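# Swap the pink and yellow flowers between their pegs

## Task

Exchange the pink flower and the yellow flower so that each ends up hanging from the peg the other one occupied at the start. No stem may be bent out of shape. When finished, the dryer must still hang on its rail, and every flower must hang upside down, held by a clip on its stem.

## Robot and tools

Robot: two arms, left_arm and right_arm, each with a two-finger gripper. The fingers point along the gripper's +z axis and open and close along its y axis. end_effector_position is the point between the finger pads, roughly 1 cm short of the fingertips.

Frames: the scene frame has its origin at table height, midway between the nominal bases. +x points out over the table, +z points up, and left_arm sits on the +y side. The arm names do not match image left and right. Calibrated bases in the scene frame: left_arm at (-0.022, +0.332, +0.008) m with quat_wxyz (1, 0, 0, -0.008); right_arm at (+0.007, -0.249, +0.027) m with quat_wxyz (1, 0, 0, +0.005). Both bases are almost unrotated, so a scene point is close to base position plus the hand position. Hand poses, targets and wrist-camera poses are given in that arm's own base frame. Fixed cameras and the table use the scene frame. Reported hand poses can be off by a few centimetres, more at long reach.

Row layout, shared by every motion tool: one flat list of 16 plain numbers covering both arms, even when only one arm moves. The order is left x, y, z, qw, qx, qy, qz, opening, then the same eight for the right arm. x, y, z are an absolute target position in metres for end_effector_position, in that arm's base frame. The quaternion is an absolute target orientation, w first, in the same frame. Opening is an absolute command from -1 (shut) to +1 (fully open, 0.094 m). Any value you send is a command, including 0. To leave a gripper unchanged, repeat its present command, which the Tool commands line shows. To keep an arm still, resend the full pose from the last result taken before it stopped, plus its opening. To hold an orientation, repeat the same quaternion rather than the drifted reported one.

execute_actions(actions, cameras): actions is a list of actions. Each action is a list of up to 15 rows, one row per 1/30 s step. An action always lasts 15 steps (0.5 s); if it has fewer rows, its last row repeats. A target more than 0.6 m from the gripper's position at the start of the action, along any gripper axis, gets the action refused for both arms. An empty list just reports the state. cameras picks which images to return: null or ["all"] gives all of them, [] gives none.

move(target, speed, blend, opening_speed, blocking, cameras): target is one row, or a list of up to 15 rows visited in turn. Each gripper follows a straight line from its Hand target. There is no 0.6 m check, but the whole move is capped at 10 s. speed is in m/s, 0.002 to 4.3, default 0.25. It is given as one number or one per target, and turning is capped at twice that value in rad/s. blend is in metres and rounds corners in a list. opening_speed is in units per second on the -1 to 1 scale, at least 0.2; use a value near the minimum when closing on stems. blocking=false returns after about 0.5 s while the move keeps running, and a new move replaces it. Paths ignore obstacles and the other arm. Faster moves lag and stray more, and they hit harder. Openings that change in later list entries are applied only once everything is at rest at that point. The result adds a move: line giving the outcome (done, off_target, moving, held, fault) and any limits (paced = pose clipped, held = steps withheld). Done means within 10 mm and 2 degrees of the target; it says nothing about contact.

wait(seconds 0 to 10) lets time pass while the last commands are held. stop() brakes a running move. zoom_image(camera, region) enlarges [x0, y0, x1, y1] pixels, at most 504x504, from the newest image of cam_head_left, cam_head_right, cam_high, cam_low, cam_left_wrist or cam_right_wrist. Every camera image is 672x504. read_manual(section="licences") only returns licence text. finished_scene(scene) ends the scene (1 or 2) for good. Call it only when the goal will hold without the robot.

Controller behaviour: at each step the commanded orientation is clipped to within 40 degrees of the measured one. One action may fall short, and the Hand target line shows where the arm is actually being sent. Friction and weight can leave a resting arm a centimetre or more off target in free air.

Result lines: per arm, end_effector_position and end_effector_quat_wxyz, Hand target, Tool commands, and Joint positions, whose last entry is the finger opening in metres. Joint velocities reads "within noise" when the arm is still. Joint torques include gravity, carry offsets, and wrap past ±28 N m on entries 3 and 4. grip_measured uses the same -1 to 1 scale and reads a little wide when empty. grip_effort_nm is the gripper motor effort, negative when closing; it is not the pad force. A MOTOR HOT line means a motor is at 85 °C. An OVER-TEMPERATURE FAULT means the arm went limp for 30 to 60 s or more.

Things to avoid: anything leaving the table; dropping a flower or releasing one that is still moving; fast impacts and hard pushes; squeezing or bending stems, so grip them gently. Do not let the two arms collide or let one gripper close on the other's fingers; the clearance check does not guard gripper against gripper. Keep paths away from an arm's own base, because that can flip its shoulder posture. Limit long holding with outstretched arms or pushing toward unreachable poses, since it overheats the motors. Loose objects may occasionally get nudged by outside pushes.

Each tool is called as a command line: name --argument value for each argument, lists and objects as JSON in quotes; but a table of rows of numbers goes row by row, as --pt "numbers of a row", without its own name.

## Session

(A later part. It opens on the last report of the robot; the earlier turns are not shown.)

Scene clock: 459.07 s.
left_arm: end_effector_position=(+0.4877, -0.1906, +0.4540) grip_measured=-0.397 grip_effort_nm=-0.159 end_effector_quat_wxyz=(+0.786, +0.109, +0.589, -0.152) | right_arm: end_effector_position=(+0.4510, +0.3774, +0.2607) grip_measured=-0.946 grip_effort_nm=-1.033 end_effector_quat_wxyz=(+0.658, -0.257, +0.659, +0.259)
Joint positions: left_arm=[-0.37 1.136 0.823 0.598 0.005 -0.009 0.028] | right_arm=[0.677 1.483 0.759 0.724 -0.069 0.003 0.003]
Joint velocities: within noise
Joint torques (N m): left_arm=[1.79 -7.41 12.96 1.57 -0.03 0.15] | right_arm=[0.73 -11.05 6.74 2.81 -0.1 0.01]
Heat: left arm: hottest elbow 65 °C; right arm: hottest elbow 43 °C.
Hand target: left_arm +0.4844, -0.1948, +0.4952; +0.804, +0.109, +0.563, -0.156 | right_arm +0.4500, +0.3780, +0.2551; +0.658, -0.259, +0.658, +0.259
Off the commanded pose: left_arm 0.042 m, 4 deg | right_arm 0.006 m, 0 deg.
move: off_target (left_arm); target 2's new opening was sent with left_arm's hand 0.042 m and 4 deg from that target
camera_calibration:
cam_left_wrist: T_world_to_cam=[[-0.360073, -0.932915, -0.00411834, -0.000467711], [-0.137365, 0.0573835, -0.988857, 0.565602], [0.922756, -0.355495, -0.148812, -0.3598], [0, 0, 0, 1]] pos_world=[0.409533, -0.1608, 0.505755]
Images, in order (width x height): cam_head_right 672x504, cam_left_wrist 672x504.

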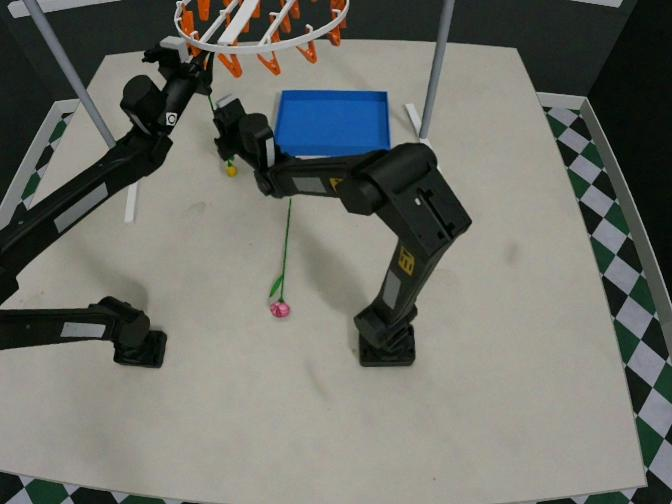

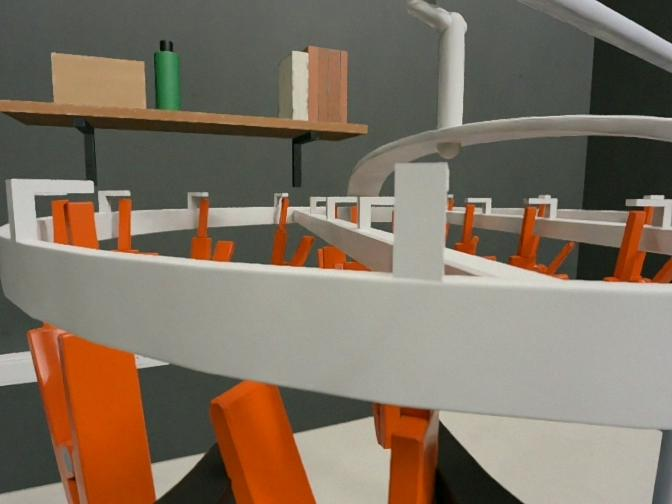

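Looks like the reference. Squeeze.

move --pt "0.487 -0.196 0.496 0.804 0.1095 0.563 -0.156 -0.8 0.452 0.380 0.265 0.658 -0.259 0.658 0.259 -0.97" --speed 0.08 --opening_speed 0.4

zoom_image --camera "cam_low" --region '[280, 135, 328, 175]'

zoom_image --camera "cam_head_right" --region '[175, 40, 235, 85]'

zoom_image --camera "cam_high" --region '[300, 75, 348, 120]'

Scene clock: 462.57 s.
left_arm: end_effector_position=(+0.4877, -0.1906, +0.4540) grip_measured=-0.590 grip_effort_nm=-1.067 end_effector_quat_wxyz=(+0.786, +0.109, +0.589, -0.152) | right_arm: end_effector_position=(+0.4510, +0.3774, +0.2588) grip_measured=-0.946 grip_effort_nm=-1.033 end_effector_quat_wxyz=(+0.655, -0.258, +0.661, +0.258)
Joint positions: left_arm=[-0.37 1.136 0.823 0.598 0.005 -0.009 0.019] | right_arm=[0.677 1.483 0.759 0.716 -0.069 0.003 0.003]
Joint velocities: within noise
Joint torques (N m): left_arm=[1.79 -7.36 12.96 1.58 -0.03 0.15] | right_arm=[0.73 -12.51 8.16 1.78 -0.06 0]
Heat: left arm: hottest elbow 65 °C; right arm: hottest elbow 43 °C.
Hand target: left_arm +0.4844, -0.1948, +0.4952; +0.804, +0.109, +0.563, -0.156 | right_arm +0.4519, +0.3800, +0.2650; +0.658, -0.259, +0.658, +0.259
Off the commanded pose: left_arm 0.042 m, 4 deg | right_arm 0.007 m, 1 deg.
move: off_target (left_arm)
camera_calibration:
cam_left_wrist: T_world_to_cam=[[-0.360073, -0.932915, -0.00411834, -0.000467711], [-0.137365, 0.0573835, -0.988857, 0.565602], [0.922756, -0.355495, -0.148812, -0.3598], [0, 0, 0, 1]] pos_world=[0.409533, -0.1608, 0.505755]
cam_right_wrist: T_world_to_cam=[[0.683323, -0.730099, 0.00505598, -0.0350787], [-0.305223, -0.291945, -0.906426, 0.523609], [0.663256, 0.617838, -0.422335, -0.336118], [0, 0, 0, 1]] pos_world=[0.40672, 0.33492, 0.332836]

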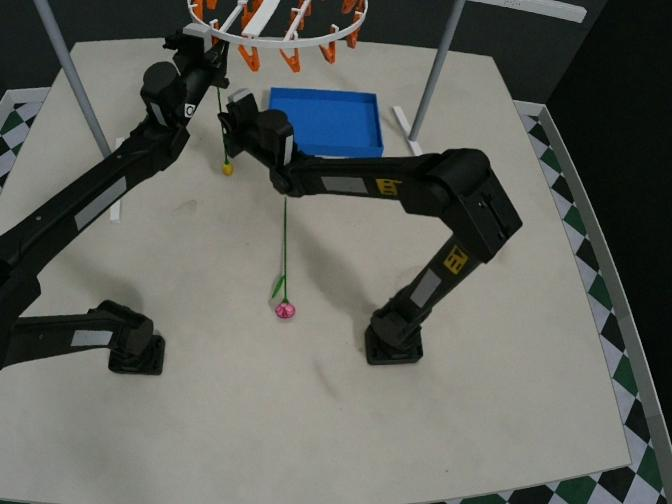

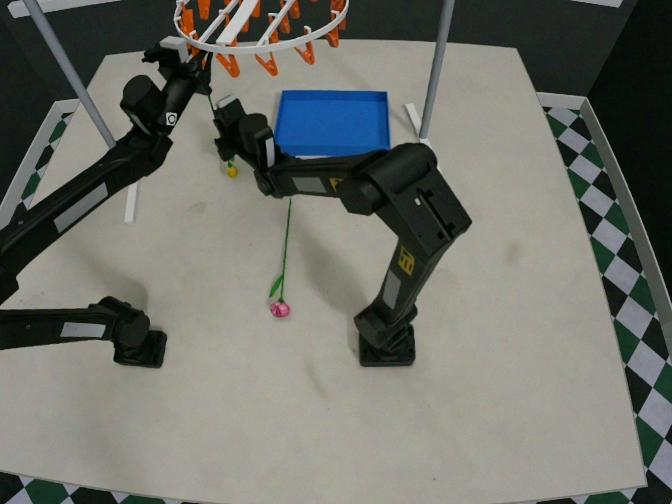

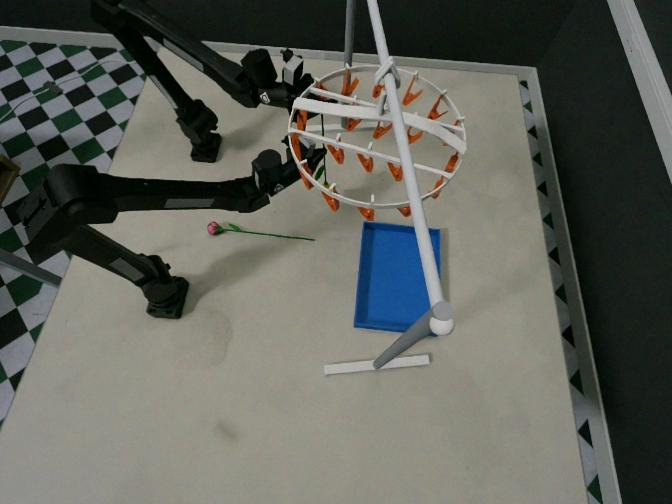

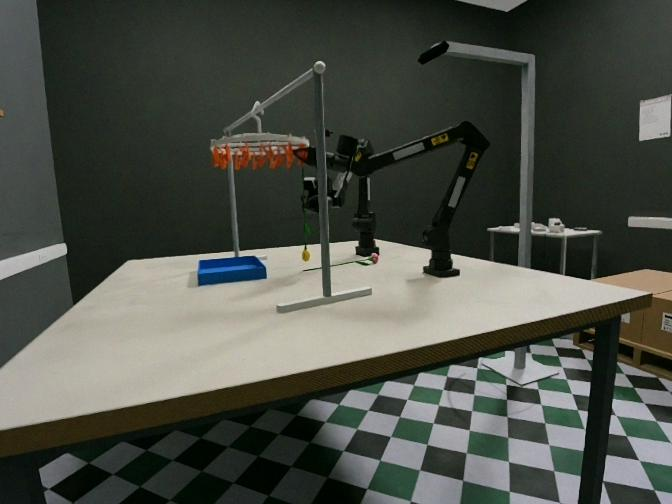

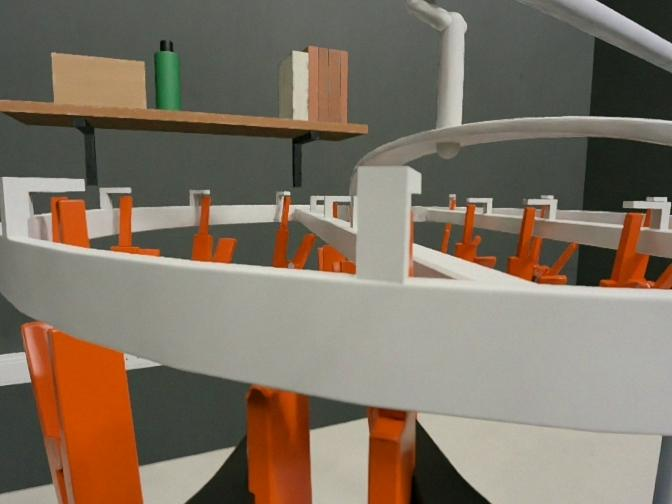

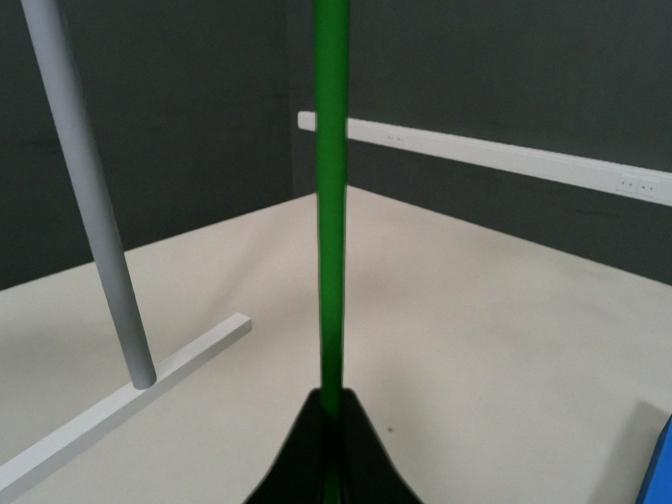

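Scaled by 10.500 from the camera's 672x504 image, which has a finer 960x720 frame.

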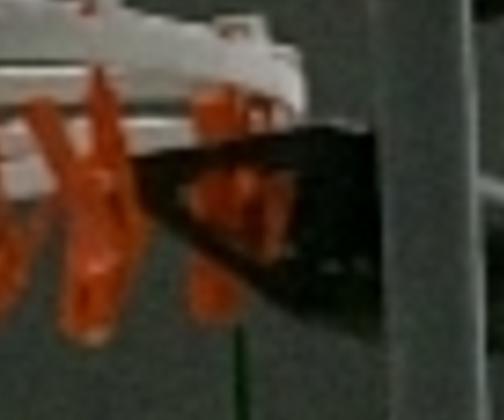

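Scaled by 8.400 from the camera's 672x504 image, which has a finer 960x720 frame.

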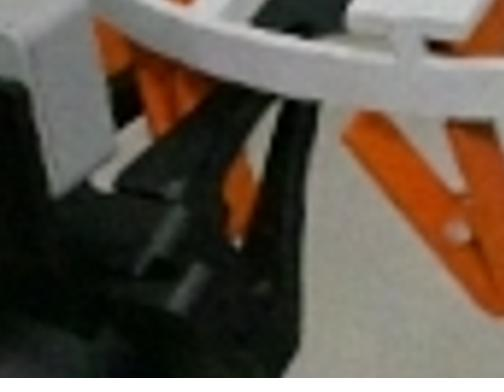

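Scaled by 10.500 from the camera's 672x504 image, which has a finer 960x720 frame.

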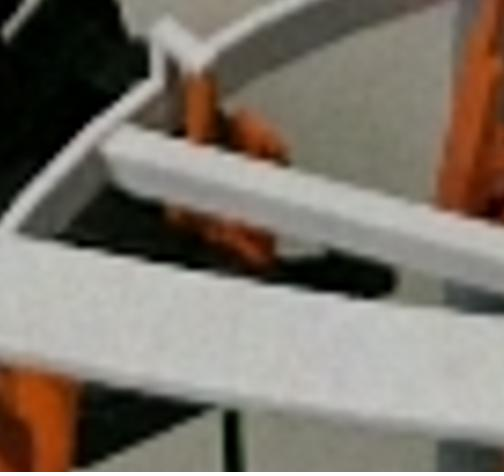

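move --pt "0.487 -0.196 0.496 0.804 0.1095 0.563 -0.156 -0.8 0.444 0.364 0.266 0.658 -0.259 0.658 0.259 -0.97" --speed 0.08 --cameras '["cam_low","cam_head_right","cam_head_left","cam_high"]'

zoom_image --camera "cam_low" --region '[288, 140, 318, 175]'

zoom_image --camera "cam_head_right" --region '[180, 45, 230, 95]'

zoom_image --camera "cam_head_left" --region '[190, 30, 250, 95]'

zoom_image --camera "cam_high" --region '[300, 75, 348, 120]'

Scene clock: 469.37 s.
left_arm: end_effector_position=(+0.4877, -0.1906, +0.4540) grip_measured=-0.591 grip_effort_nm=-1.062 end_effector_quat_wxyz=(+0.786, +0.109, +0.589, -0.152) | right_arm: end_effector_position=(+0.4433, +0.3705, +0.2669) grip_measured=-0.946 grip_effort_nm=-1.038 end_effector_quat_wxyz=(+0.658, -0.260, +0.656, +0.263)
Joint positions: left_arm=[-0.37 1.136 0.823 0.598 0.005 -0.009 0.019] | right_arm=[0.671 1.447 0.737 0.715 -0.086 0.003 0.003]
Joint velocities: within noise
Joint torques (N m): left_arm=[1.79 -7.36 12.97 1.57 -0.03 0.15] | right_arm=[-0.32 -12.34 6.74 1.74 -0.11 0.02]
Heat: left arm: hottest elbow 66 °C; right arm: hottest elbow 43 °C.
Hand target: left_arm +0.4844, -0.1948, +0.4952; +0.804, +0.109, +0.563, -0.156 | right_arm +0.4440, +0.3641, +0.2659; +0.658, -0.259, +0.658, +0.259
Off the commanded pose: left_arm 0.042 m, 4 deg | right_arm 0.007 m, 1 deg.
move: off_target (left_arm)
Images, in order (width x height): cam_head_left 672x504, cam_head_right 672x504, cam_high 672x504, cam_low 672x504.

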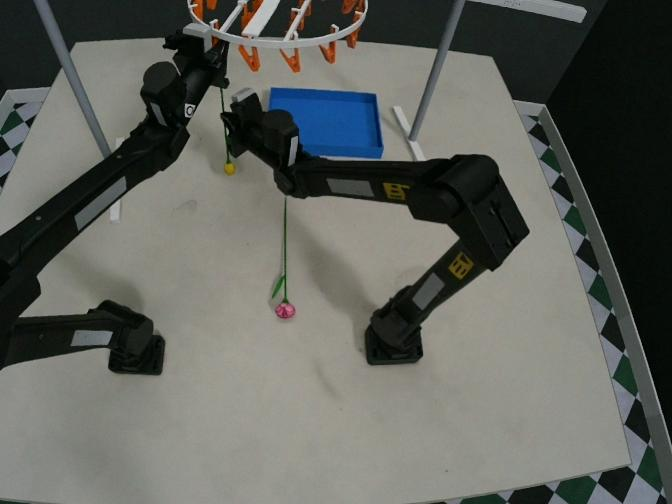

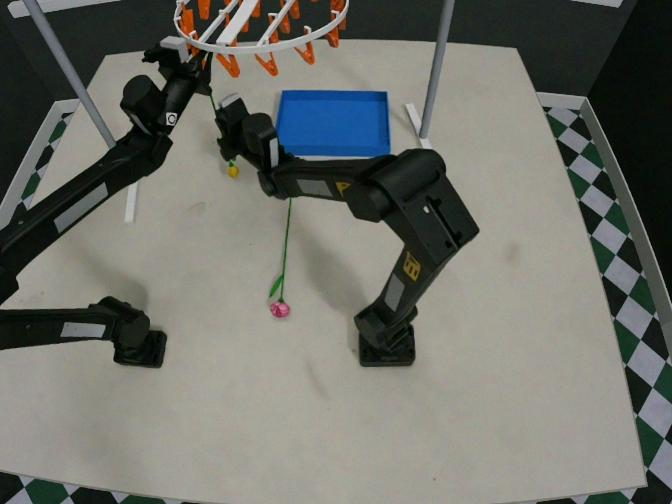

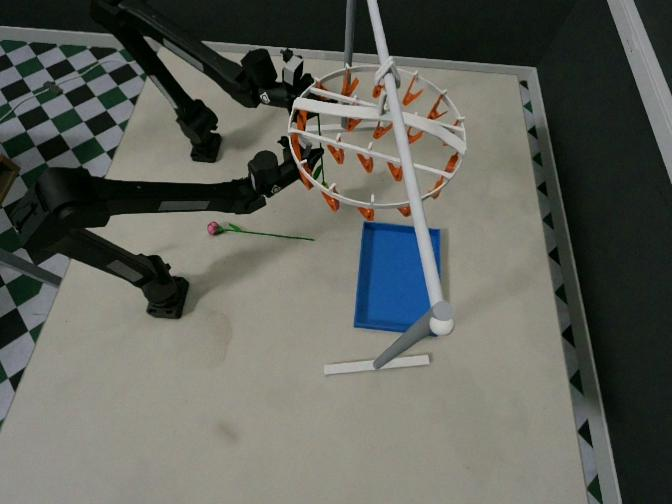

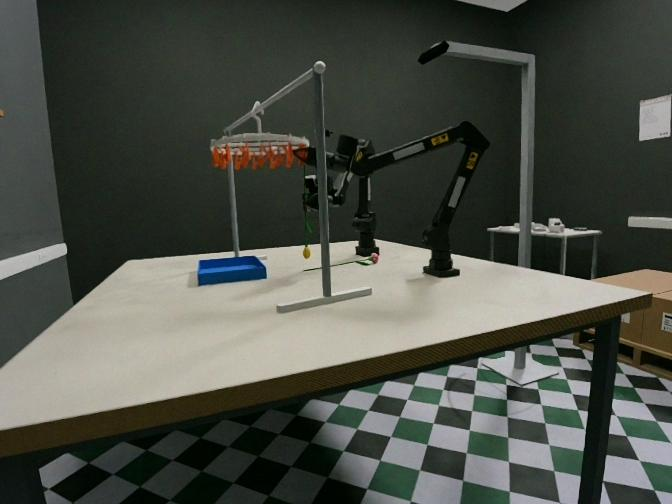

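Scaled by 14.400 from the camera's 672x504 image, which has a finer 960x720 frame.

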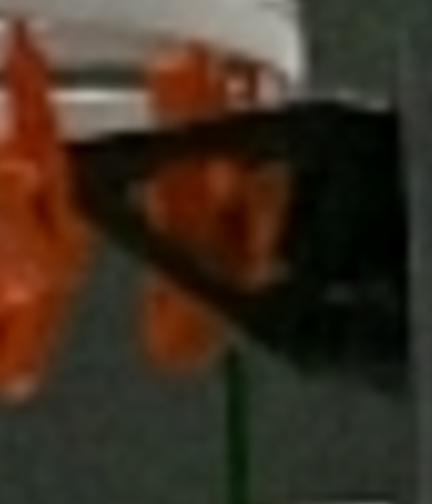

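Scaled by 10.080 from the camera's 672x504 image, which has a finer 960x720 frame.

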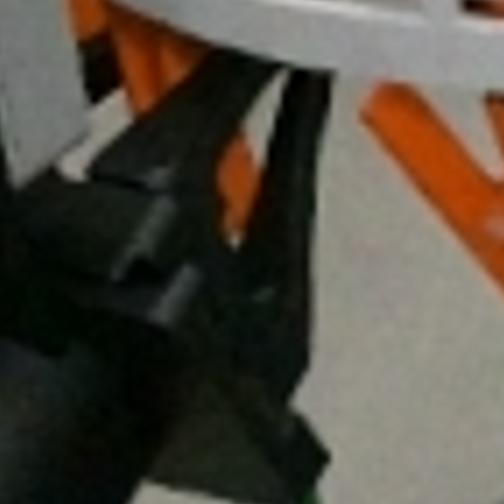

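Scaled by 7.754 from the camera's 672x504 image, which has a finer 960x720 frame.

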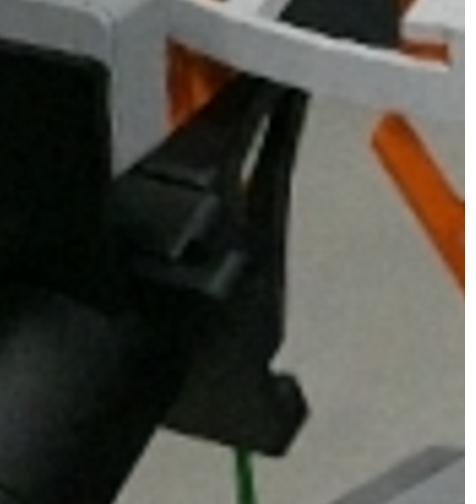

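Scaled by 10.500 from the camera's 672x504 image, which has a finer 960x720 frame.

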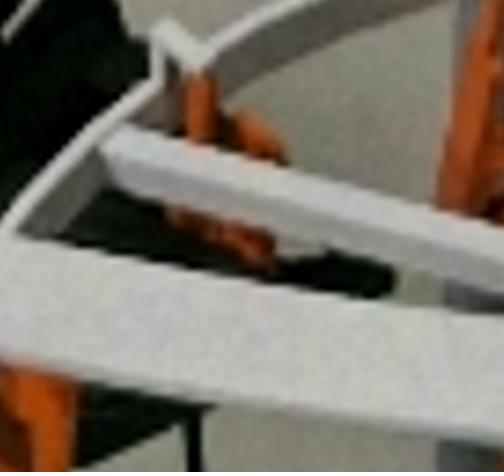

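move --pt "0.487 -0.196 0.496 0.804 0.1095 0.563 -0.156 -0.8 0.452 0.364 0.290 0.658 -0.259 0.658 0.259 -0.97" --speed 0.06 --cameras '["cam_low","cam_head_right","cam_head_left","cam_high"]'

zoom_image --camera "cam_low" --region '[288, 140, 318, 175]'

zoom_image --camera "cam_head_right" --region '[180, 45, 230, 95]'

zoom_image --camera "cam_head_left" --region '[190, 30, 250, 95]'

Scene clock: 476.27 s.
left_arm: end_effector_position=(+0.4877, -0.1906, +0.4540) grip_measured=-0.591 grip_effort_nm=-1.067 end_effector_quat_wxyz=(+0.786, +0.109, +0.589, -0.152) | right_arm: end_effector_position=(+0.4423, +0.3634, +0.2669) grip_measured=-0.946 grip_effort_nm=-1.033 end_effector_quat_wxyz=(+0.644, -0.264, +0.670, +0.259)
Joint positions: left_arm=[-0.37 1.136 0.823 0.598 0.005 -0.009 0.019] | right_arm=[0.659 1.412 0.737 0.638 -0.099 0.003 0.003]
Joint velocities: within noise
Joint torques (N m): left_arm=[1.79 -7.41 12.96 1.57 -0.03 0.15] | right_arm=[-0.21 -11.99 10.19 1.81 -0.09 0]
Heat: left arm: hottest elbow 66 °C; right arm: hottest elbow 43 °C.
Hand target: left_arm +0.4844, -0.1948, +0.4952; +0.804, +0.109, +0.563, -0.156 | right_arm +0.4513, +0.3634, +0.2900; +0.658, -0.259, +0.658, +0.259
Off the commanded pose: left_arm 0.042 m, 4 deg | right_arm 0.025 m, 2 deg.
move: off_target (left_arm, right_arm)
Images, in order (width x height): cam_head_left 672x504, cam_head_right 672x504, cam_high 672x504, cam_low 672x504.

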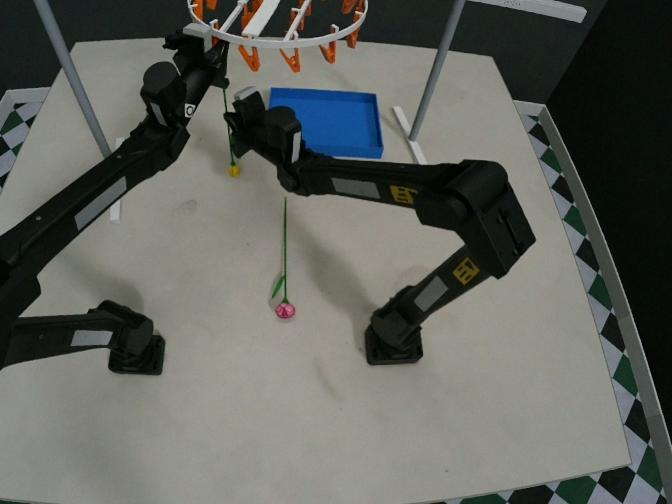

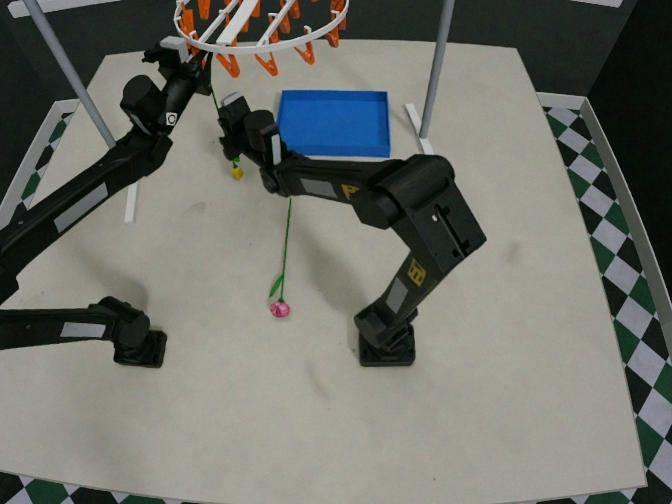

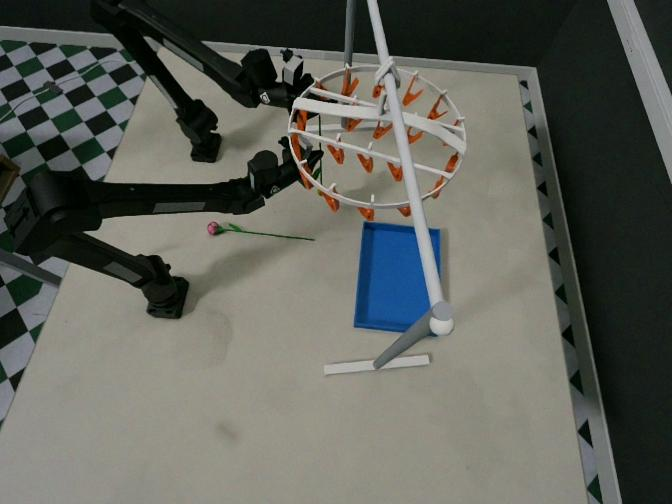

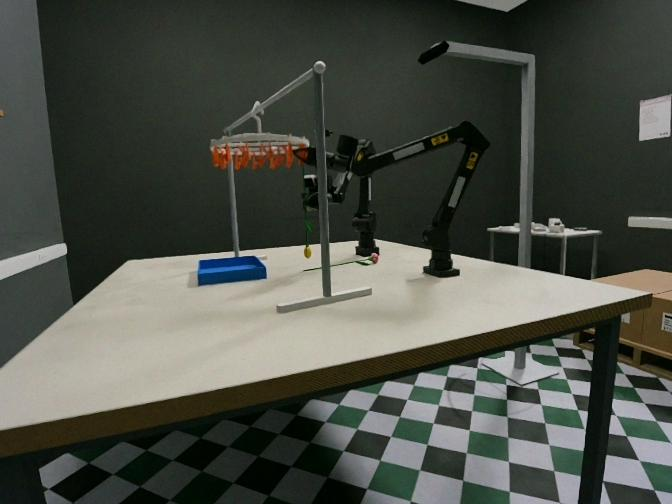

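Scaled by 14.400 from the camera's 672x504 image, which has a finer 960x720 frame.

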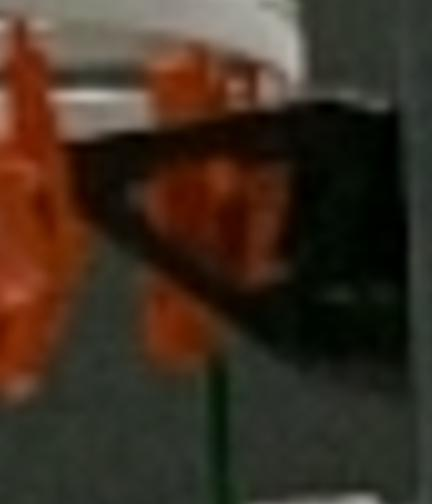

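Scaled by 10.080 from the camera's 672x504 image, which has a finer 960x720 frame.

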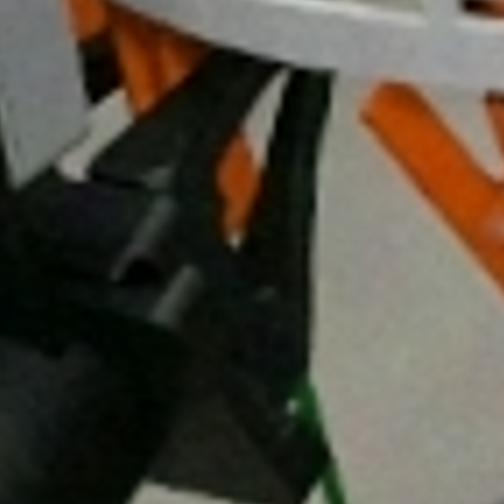

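Scaled by 7.754 from the camera's 672x504 image, which has a finer 960x720 frame.

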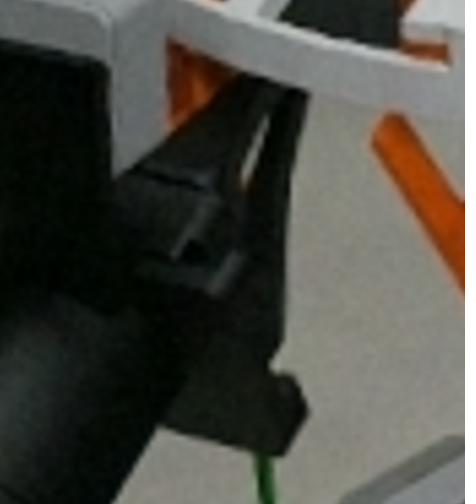

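move --pt "0.487 -0.196 0.496 0.804 0.1095 0.563 -0.156 -0.8 0.451 0.378 0.308 0.658 -0.259 0.658 0.259 -0.97" --speed 0.06 --cameras '["cam_low","cam_head_right","cam_head_left","cam_high"]'

zoom_image --camera "cam_low" --region '[288, 140, 318, 175]'

zoom_image --camera "cam_head_right" --region '[180, 45, 230, 95]'

zoom_image --camera "cam_head_left" --region '[190, 30, 250, 95]'

Scene clock: 480.23 s.
left_arm: end_effector_position=(+0.4877, -0.1906, +0.4540) grip_measured=-0.591 grip_effort_nm=-1.067 end_effector_quat_wxyz=(+0.786, +0.109, +0.589, -0.152) | right_arm: end_effector_position=(+0.4444, +0.3655, +0.2749) grip_measured=-0.946 grip_effort_nm=-1.028 end_effector_quat_wxyz=(+0.640, -0.261, +0.678, +0.252)
Joint positions: left_arm=[-0.37 1.136 0.823 0.598 0.005 -0.009 0.019] | right_arm=[0.667 1.396 0.76 0.581 -0.075 0.003 0.003]
Joint velocities: within noise
Joint torques (N m): left_arm=[1.79 -7.41 12.96 1.57 -0.03 0.15] | right_arm=[1.38 -11.99 11.78 1.69 0.08 0]
Heat: left arm: hottest elbow 67 °C; right arm: hottest elbow 43 °C.
Hand target: left_arm +0.4844, -0.1948, +0.4952; +0.804, +0.109, +0.563, -0.156 | right_arm +0.4494, +0.3766, +0.3080; +0.658, -0.259, +0.658, +0.259
Off the commanded pose: left_arm 0.042 m, 4 deg | right_arm 0.036 m, 3 deg.
move: off_target (left_arm, right_arm)
Images, in order (width x height): cam_head_left 672x504, cam_head_right 672x504, cam_high 672x504, cam_low 672x504.

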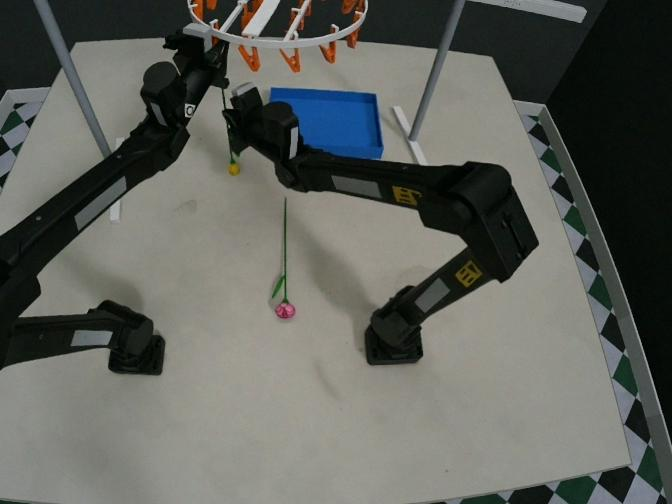

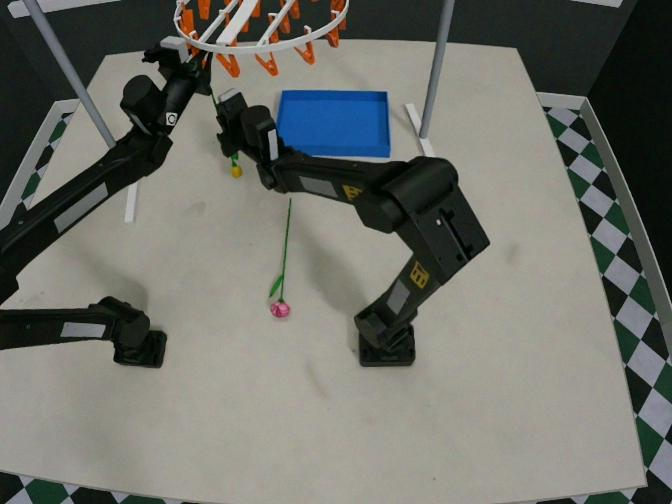

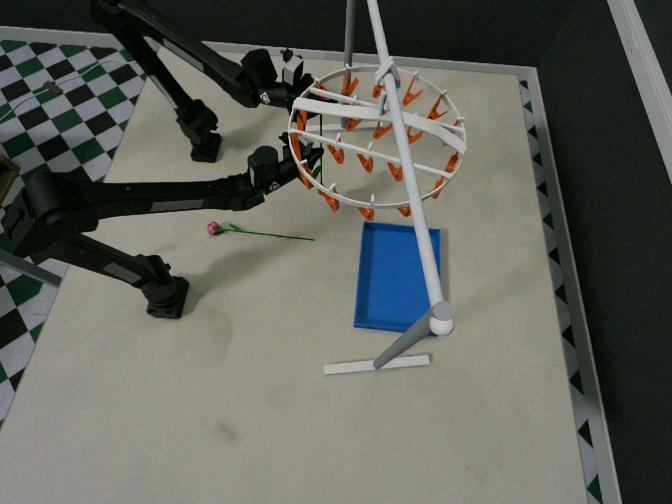

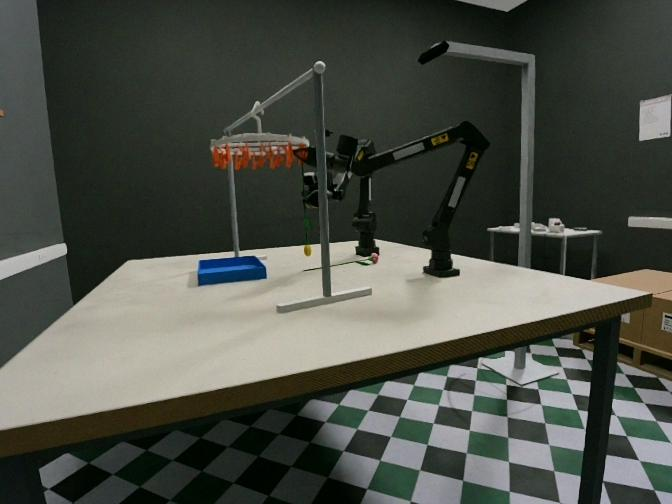

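Scaled by 14.400 from the camera's 672x504 image, which has a finer 960x720 frame.

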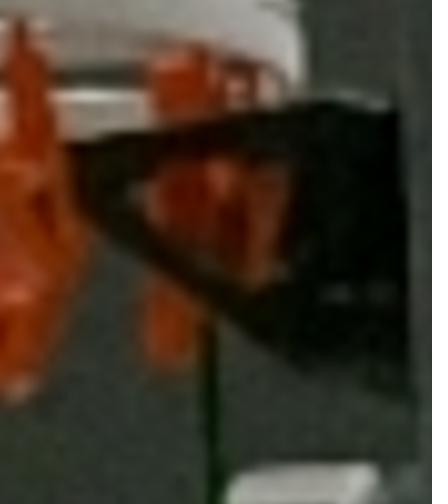

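Scaled by 10.080 from the camera's 672x504 image, which has a finer 960x720 frame.

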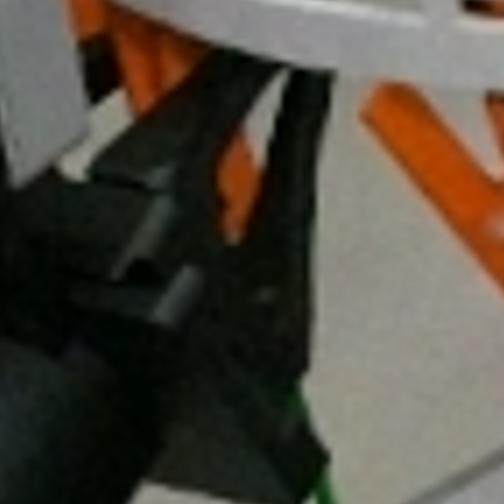

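Scaled by 7.754 from the camera's 672x504 image, which has a finer 960x720 frame.

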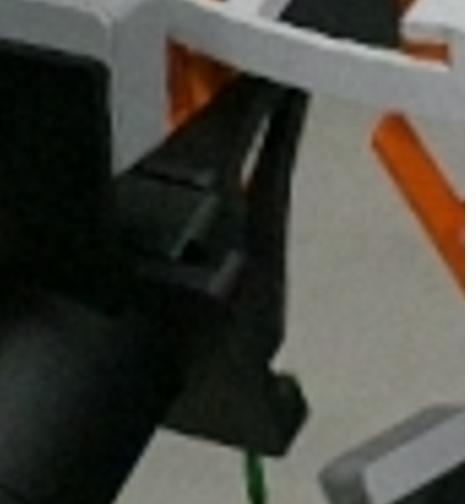

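move --pt "0.487 -0.196 0.496 0.804 0.1095 0.563 -0.156 -0.8 0.452 0.381 0.320 0.658 -0.259 0.658 0.259 -0.97" --speed 0.06 --cameras '["cam_low","cam_head_right","cam_head_left","cam_high"]'

zoom_image --camera "cam_low" --region '[288, 140, 318, 175]'

zoom_image --camera "cam_head_right" --region '[180, 45, 230, 95]'

Scene clock: 485.60 s.
left_arm: end_effector_position=(+0.4877, -0.1906, +0.4540) grip_measured=-0.591 grip_effort_nm=-1.062 end_effector_quat_wxyz=(+0.786, +0.109, +0.589, -0.152) | right_arm: end_effector_position=(+0.4458, +0.3686, +0.2855) grip_measured=-0.946 grip_effort_nm=-1.028 end_effector_quat_wxyz=(+0.639, -0.261, +0.678, +0.251)
Joint positions: left_arm=[-0.37 1.136 0.823 0.598 0.005 -0.009 0.019] | right_arm=[0.671 1.383 0.783 0.544 -0.071 0.003 0.003]
Joint velocities: within noise
Joint torques (N m): left_arm=[1.79 -7.41 12.96 1.57 -0.03 0.15] | right_arm=[1.26 -12.04 12.05 1.8 0.09 -0.01]
Heat: left arm: hottest elbow 67 °C; right arm: hottest elbow 43 °C.
Hand target: left_arm +0.4844, -0.1948, +0.4952; +0.804, +0.109, +0.563, -0.156 | right_arm +0.4503, +0.3795, +0.3200; +0.658, -0.259, +0.658, +0.259
Off the commanded pose: left_arm 0.042 m, 4 deg | right_arm 0.037 m, 3 deg.
move: off_target (left_arm, right_arm)
Images, in order (width x height): cam_head_left 672x504, cam_head_right 672x504, cam_high 672x504, cam_low 672x504.

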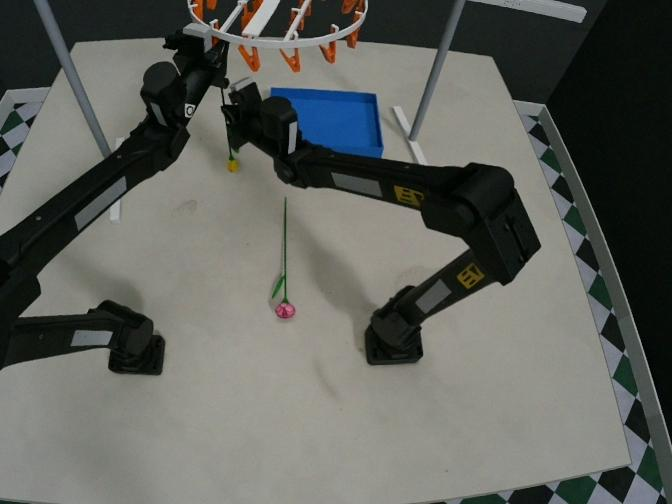

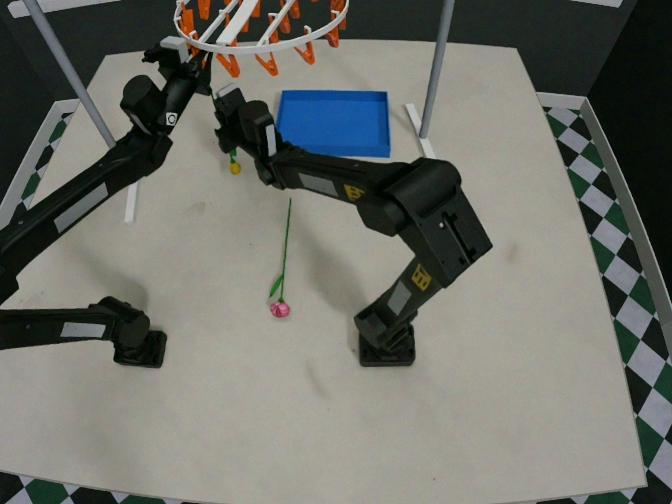

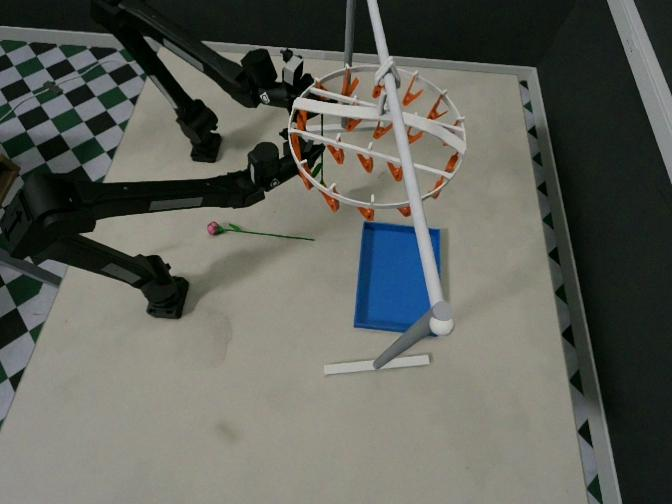

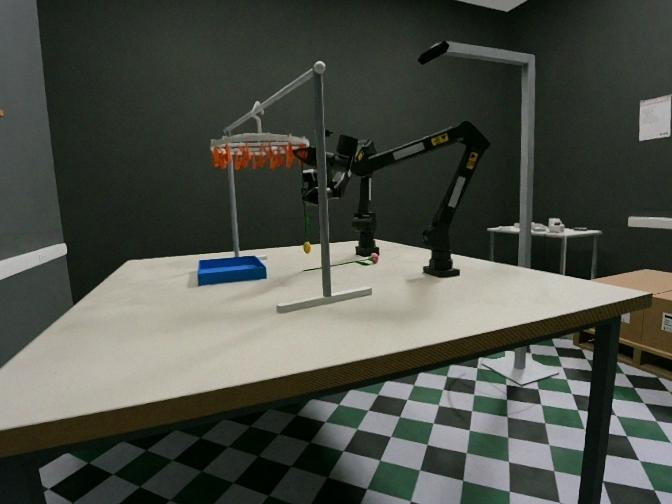

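Scaled by 14.400 from the camera's 672x504 image, which has a finer 960x720 frame.

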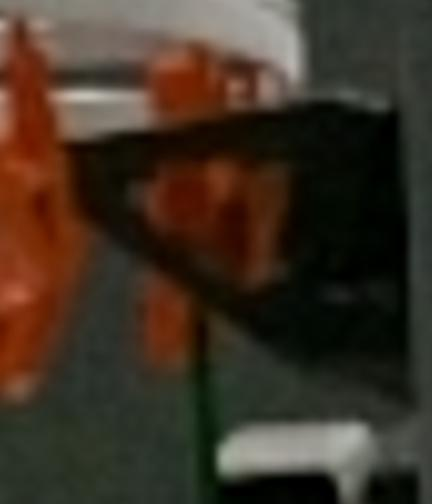

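Scaled by 10.080 from the camera's 672x504 image, which has a finer 960x720 frame.

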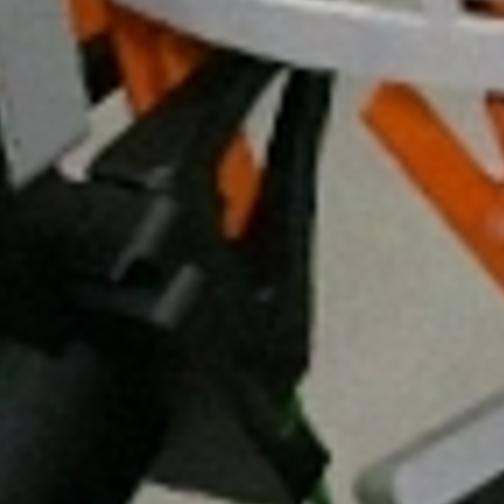

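move --pt "0.487 -0.196 0.496 0.804 0.1095 0.563 -0.156 -0.8 0.454 0.381 0.328 0.658 -0.259 0.658 0.259 -0.97" --pt "0.487 -0.196 0.496 0.804 0.1095 0.563 -0.156 -0.3 0.454 0.381 0.328 0.658 -0.259 0.658 0.259 -0.97" --speed 0.06 --opening_speed 0.3

zoom_image --camera "cam_low" --region '[288, 140, 318, 175]'

zoom_image --camera "cam_head_right" --region '[180, 45, 230, 95]'

Scene clock: 493.37 s.
left_arm: end_effector_position=(+0.4877, -0.1906, +0.4540) grip_measured=-0.303 grip_effort_nm=0.051 end_effector_quat_wxyz=(+0.786, +0.109, +0.589, -0.152) | right_arm: end_effector_position=(+0.4470, +0.3698, +0.2917) grip_measured=-0.946 grip_effort_nm=-1.028 end_effector_quat_wxyz=(+0.638, -0.261, +0.679, +0.251)
Joint positions: left_arm=[-0.37 1.136 0.823 0.598 0.005 -0.009 0.033] | right_arm=[0.671 1.376 0.797 0.519 -0.071 0.003 0.003]
Joint velocities: within noise
Joint torques (N m): left_arm=[1.79 -7.36 12.97 1.55 -0.03 0.15] | right_arm=[1.08 -12.1 12.22 1.72 -0.05 0.01]
Heat: left arm: hottest elbow 68 °C; right arm: hottest elbow 44 °C.
Hand target: left_arm +0.4844, -0.1948, +0.4952; +0.804, +0.109, +0.563, -0.156 | right_arm +0.4520, +0.3795, +0.3280; +0.658, -0.259, +0.658, +0.259
Off the commanded pose: left_arm 0.042 m, 4 deg | right_arm 0.039 m, 3 deg.
move: off_target (left_arm, right_arm); target 2's new opening was sent with left_arm's hand 0.042 m and 4 deg from that target
camera_calibration:
cam_left_wrist: T_world_to_cam=[[-0.360073, -0.932915, -0.00411834, -0.000467711], [-0.137365, 0.0573835, -0.988857, 0.565602], [0.922756, -0.355495, -0.148812, -0.3598], [0, 0, 0, 1]] pos_world=[0.409533, -0.1608, 0.505755]
cam_right_wrist: T_world_to_cam=[[0.680108, -0.733111, 0.00108039, -0.0343252], [-0.342639, -0.319169, -0.883589, 0.570174], [0.648114, 0.600566, -0.468262, -0.28839], [0, 0, 0, 1]] pos_world=[0.405619, 0.330015, 0.368795]

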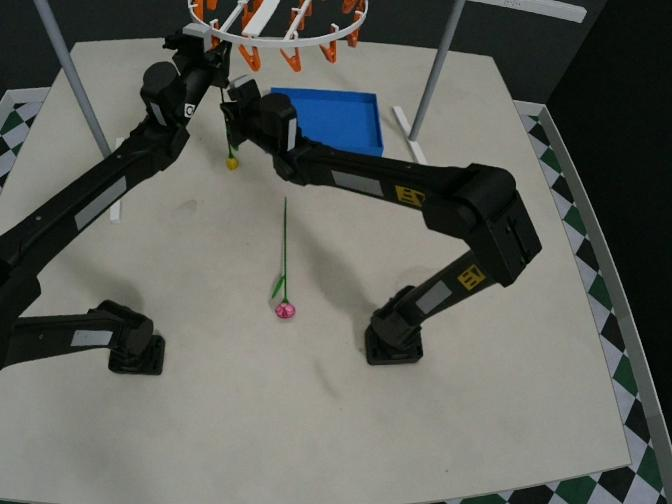

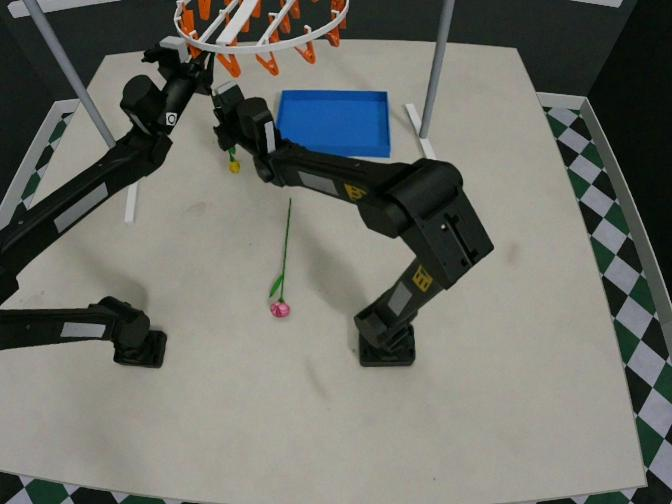

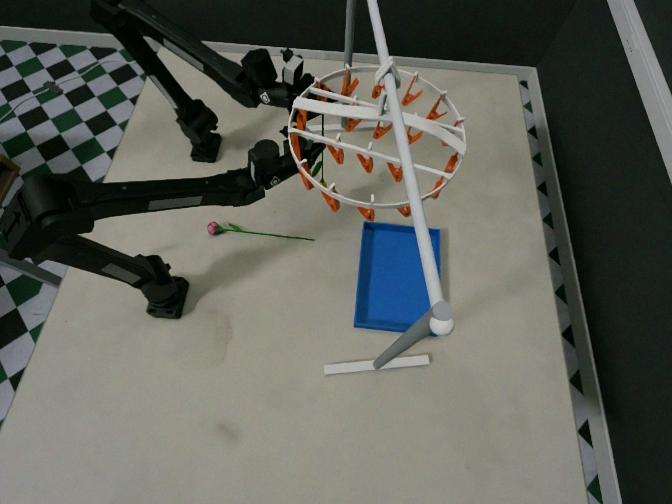

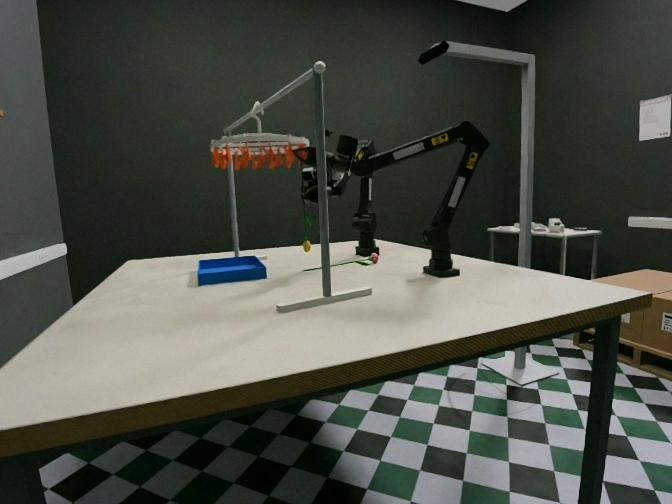

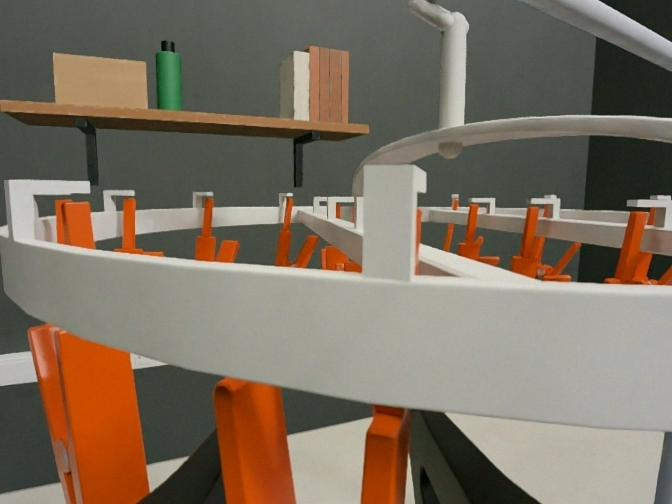

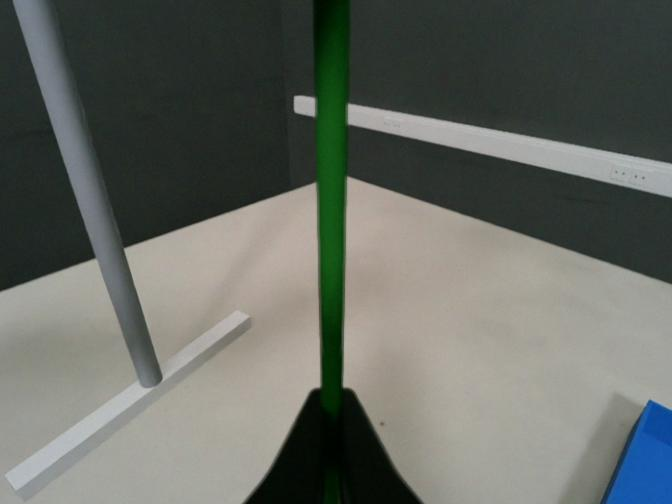

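Scaled by 14.400 from the camera's 672x504 image, which has a finer 960x720 frame.

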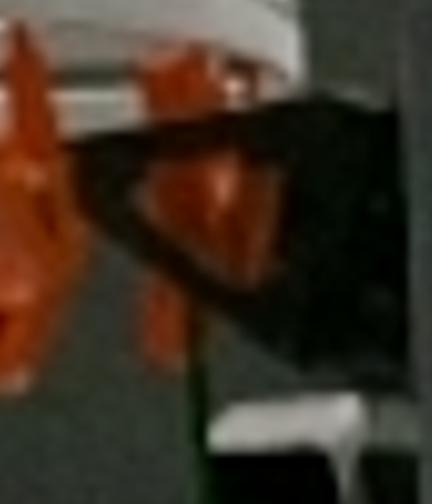

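Scaled by 10.080 from the camera's 672x504 image, which has a finer 960x720 frame.

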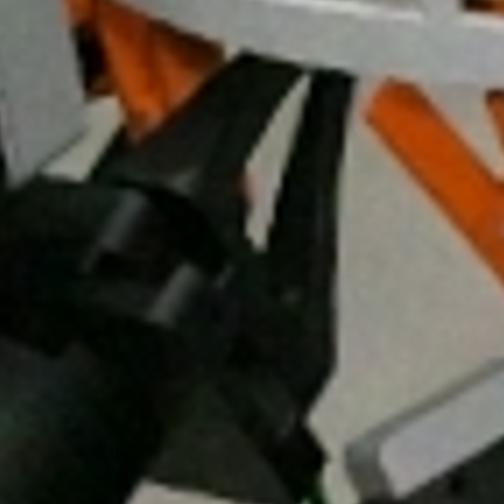

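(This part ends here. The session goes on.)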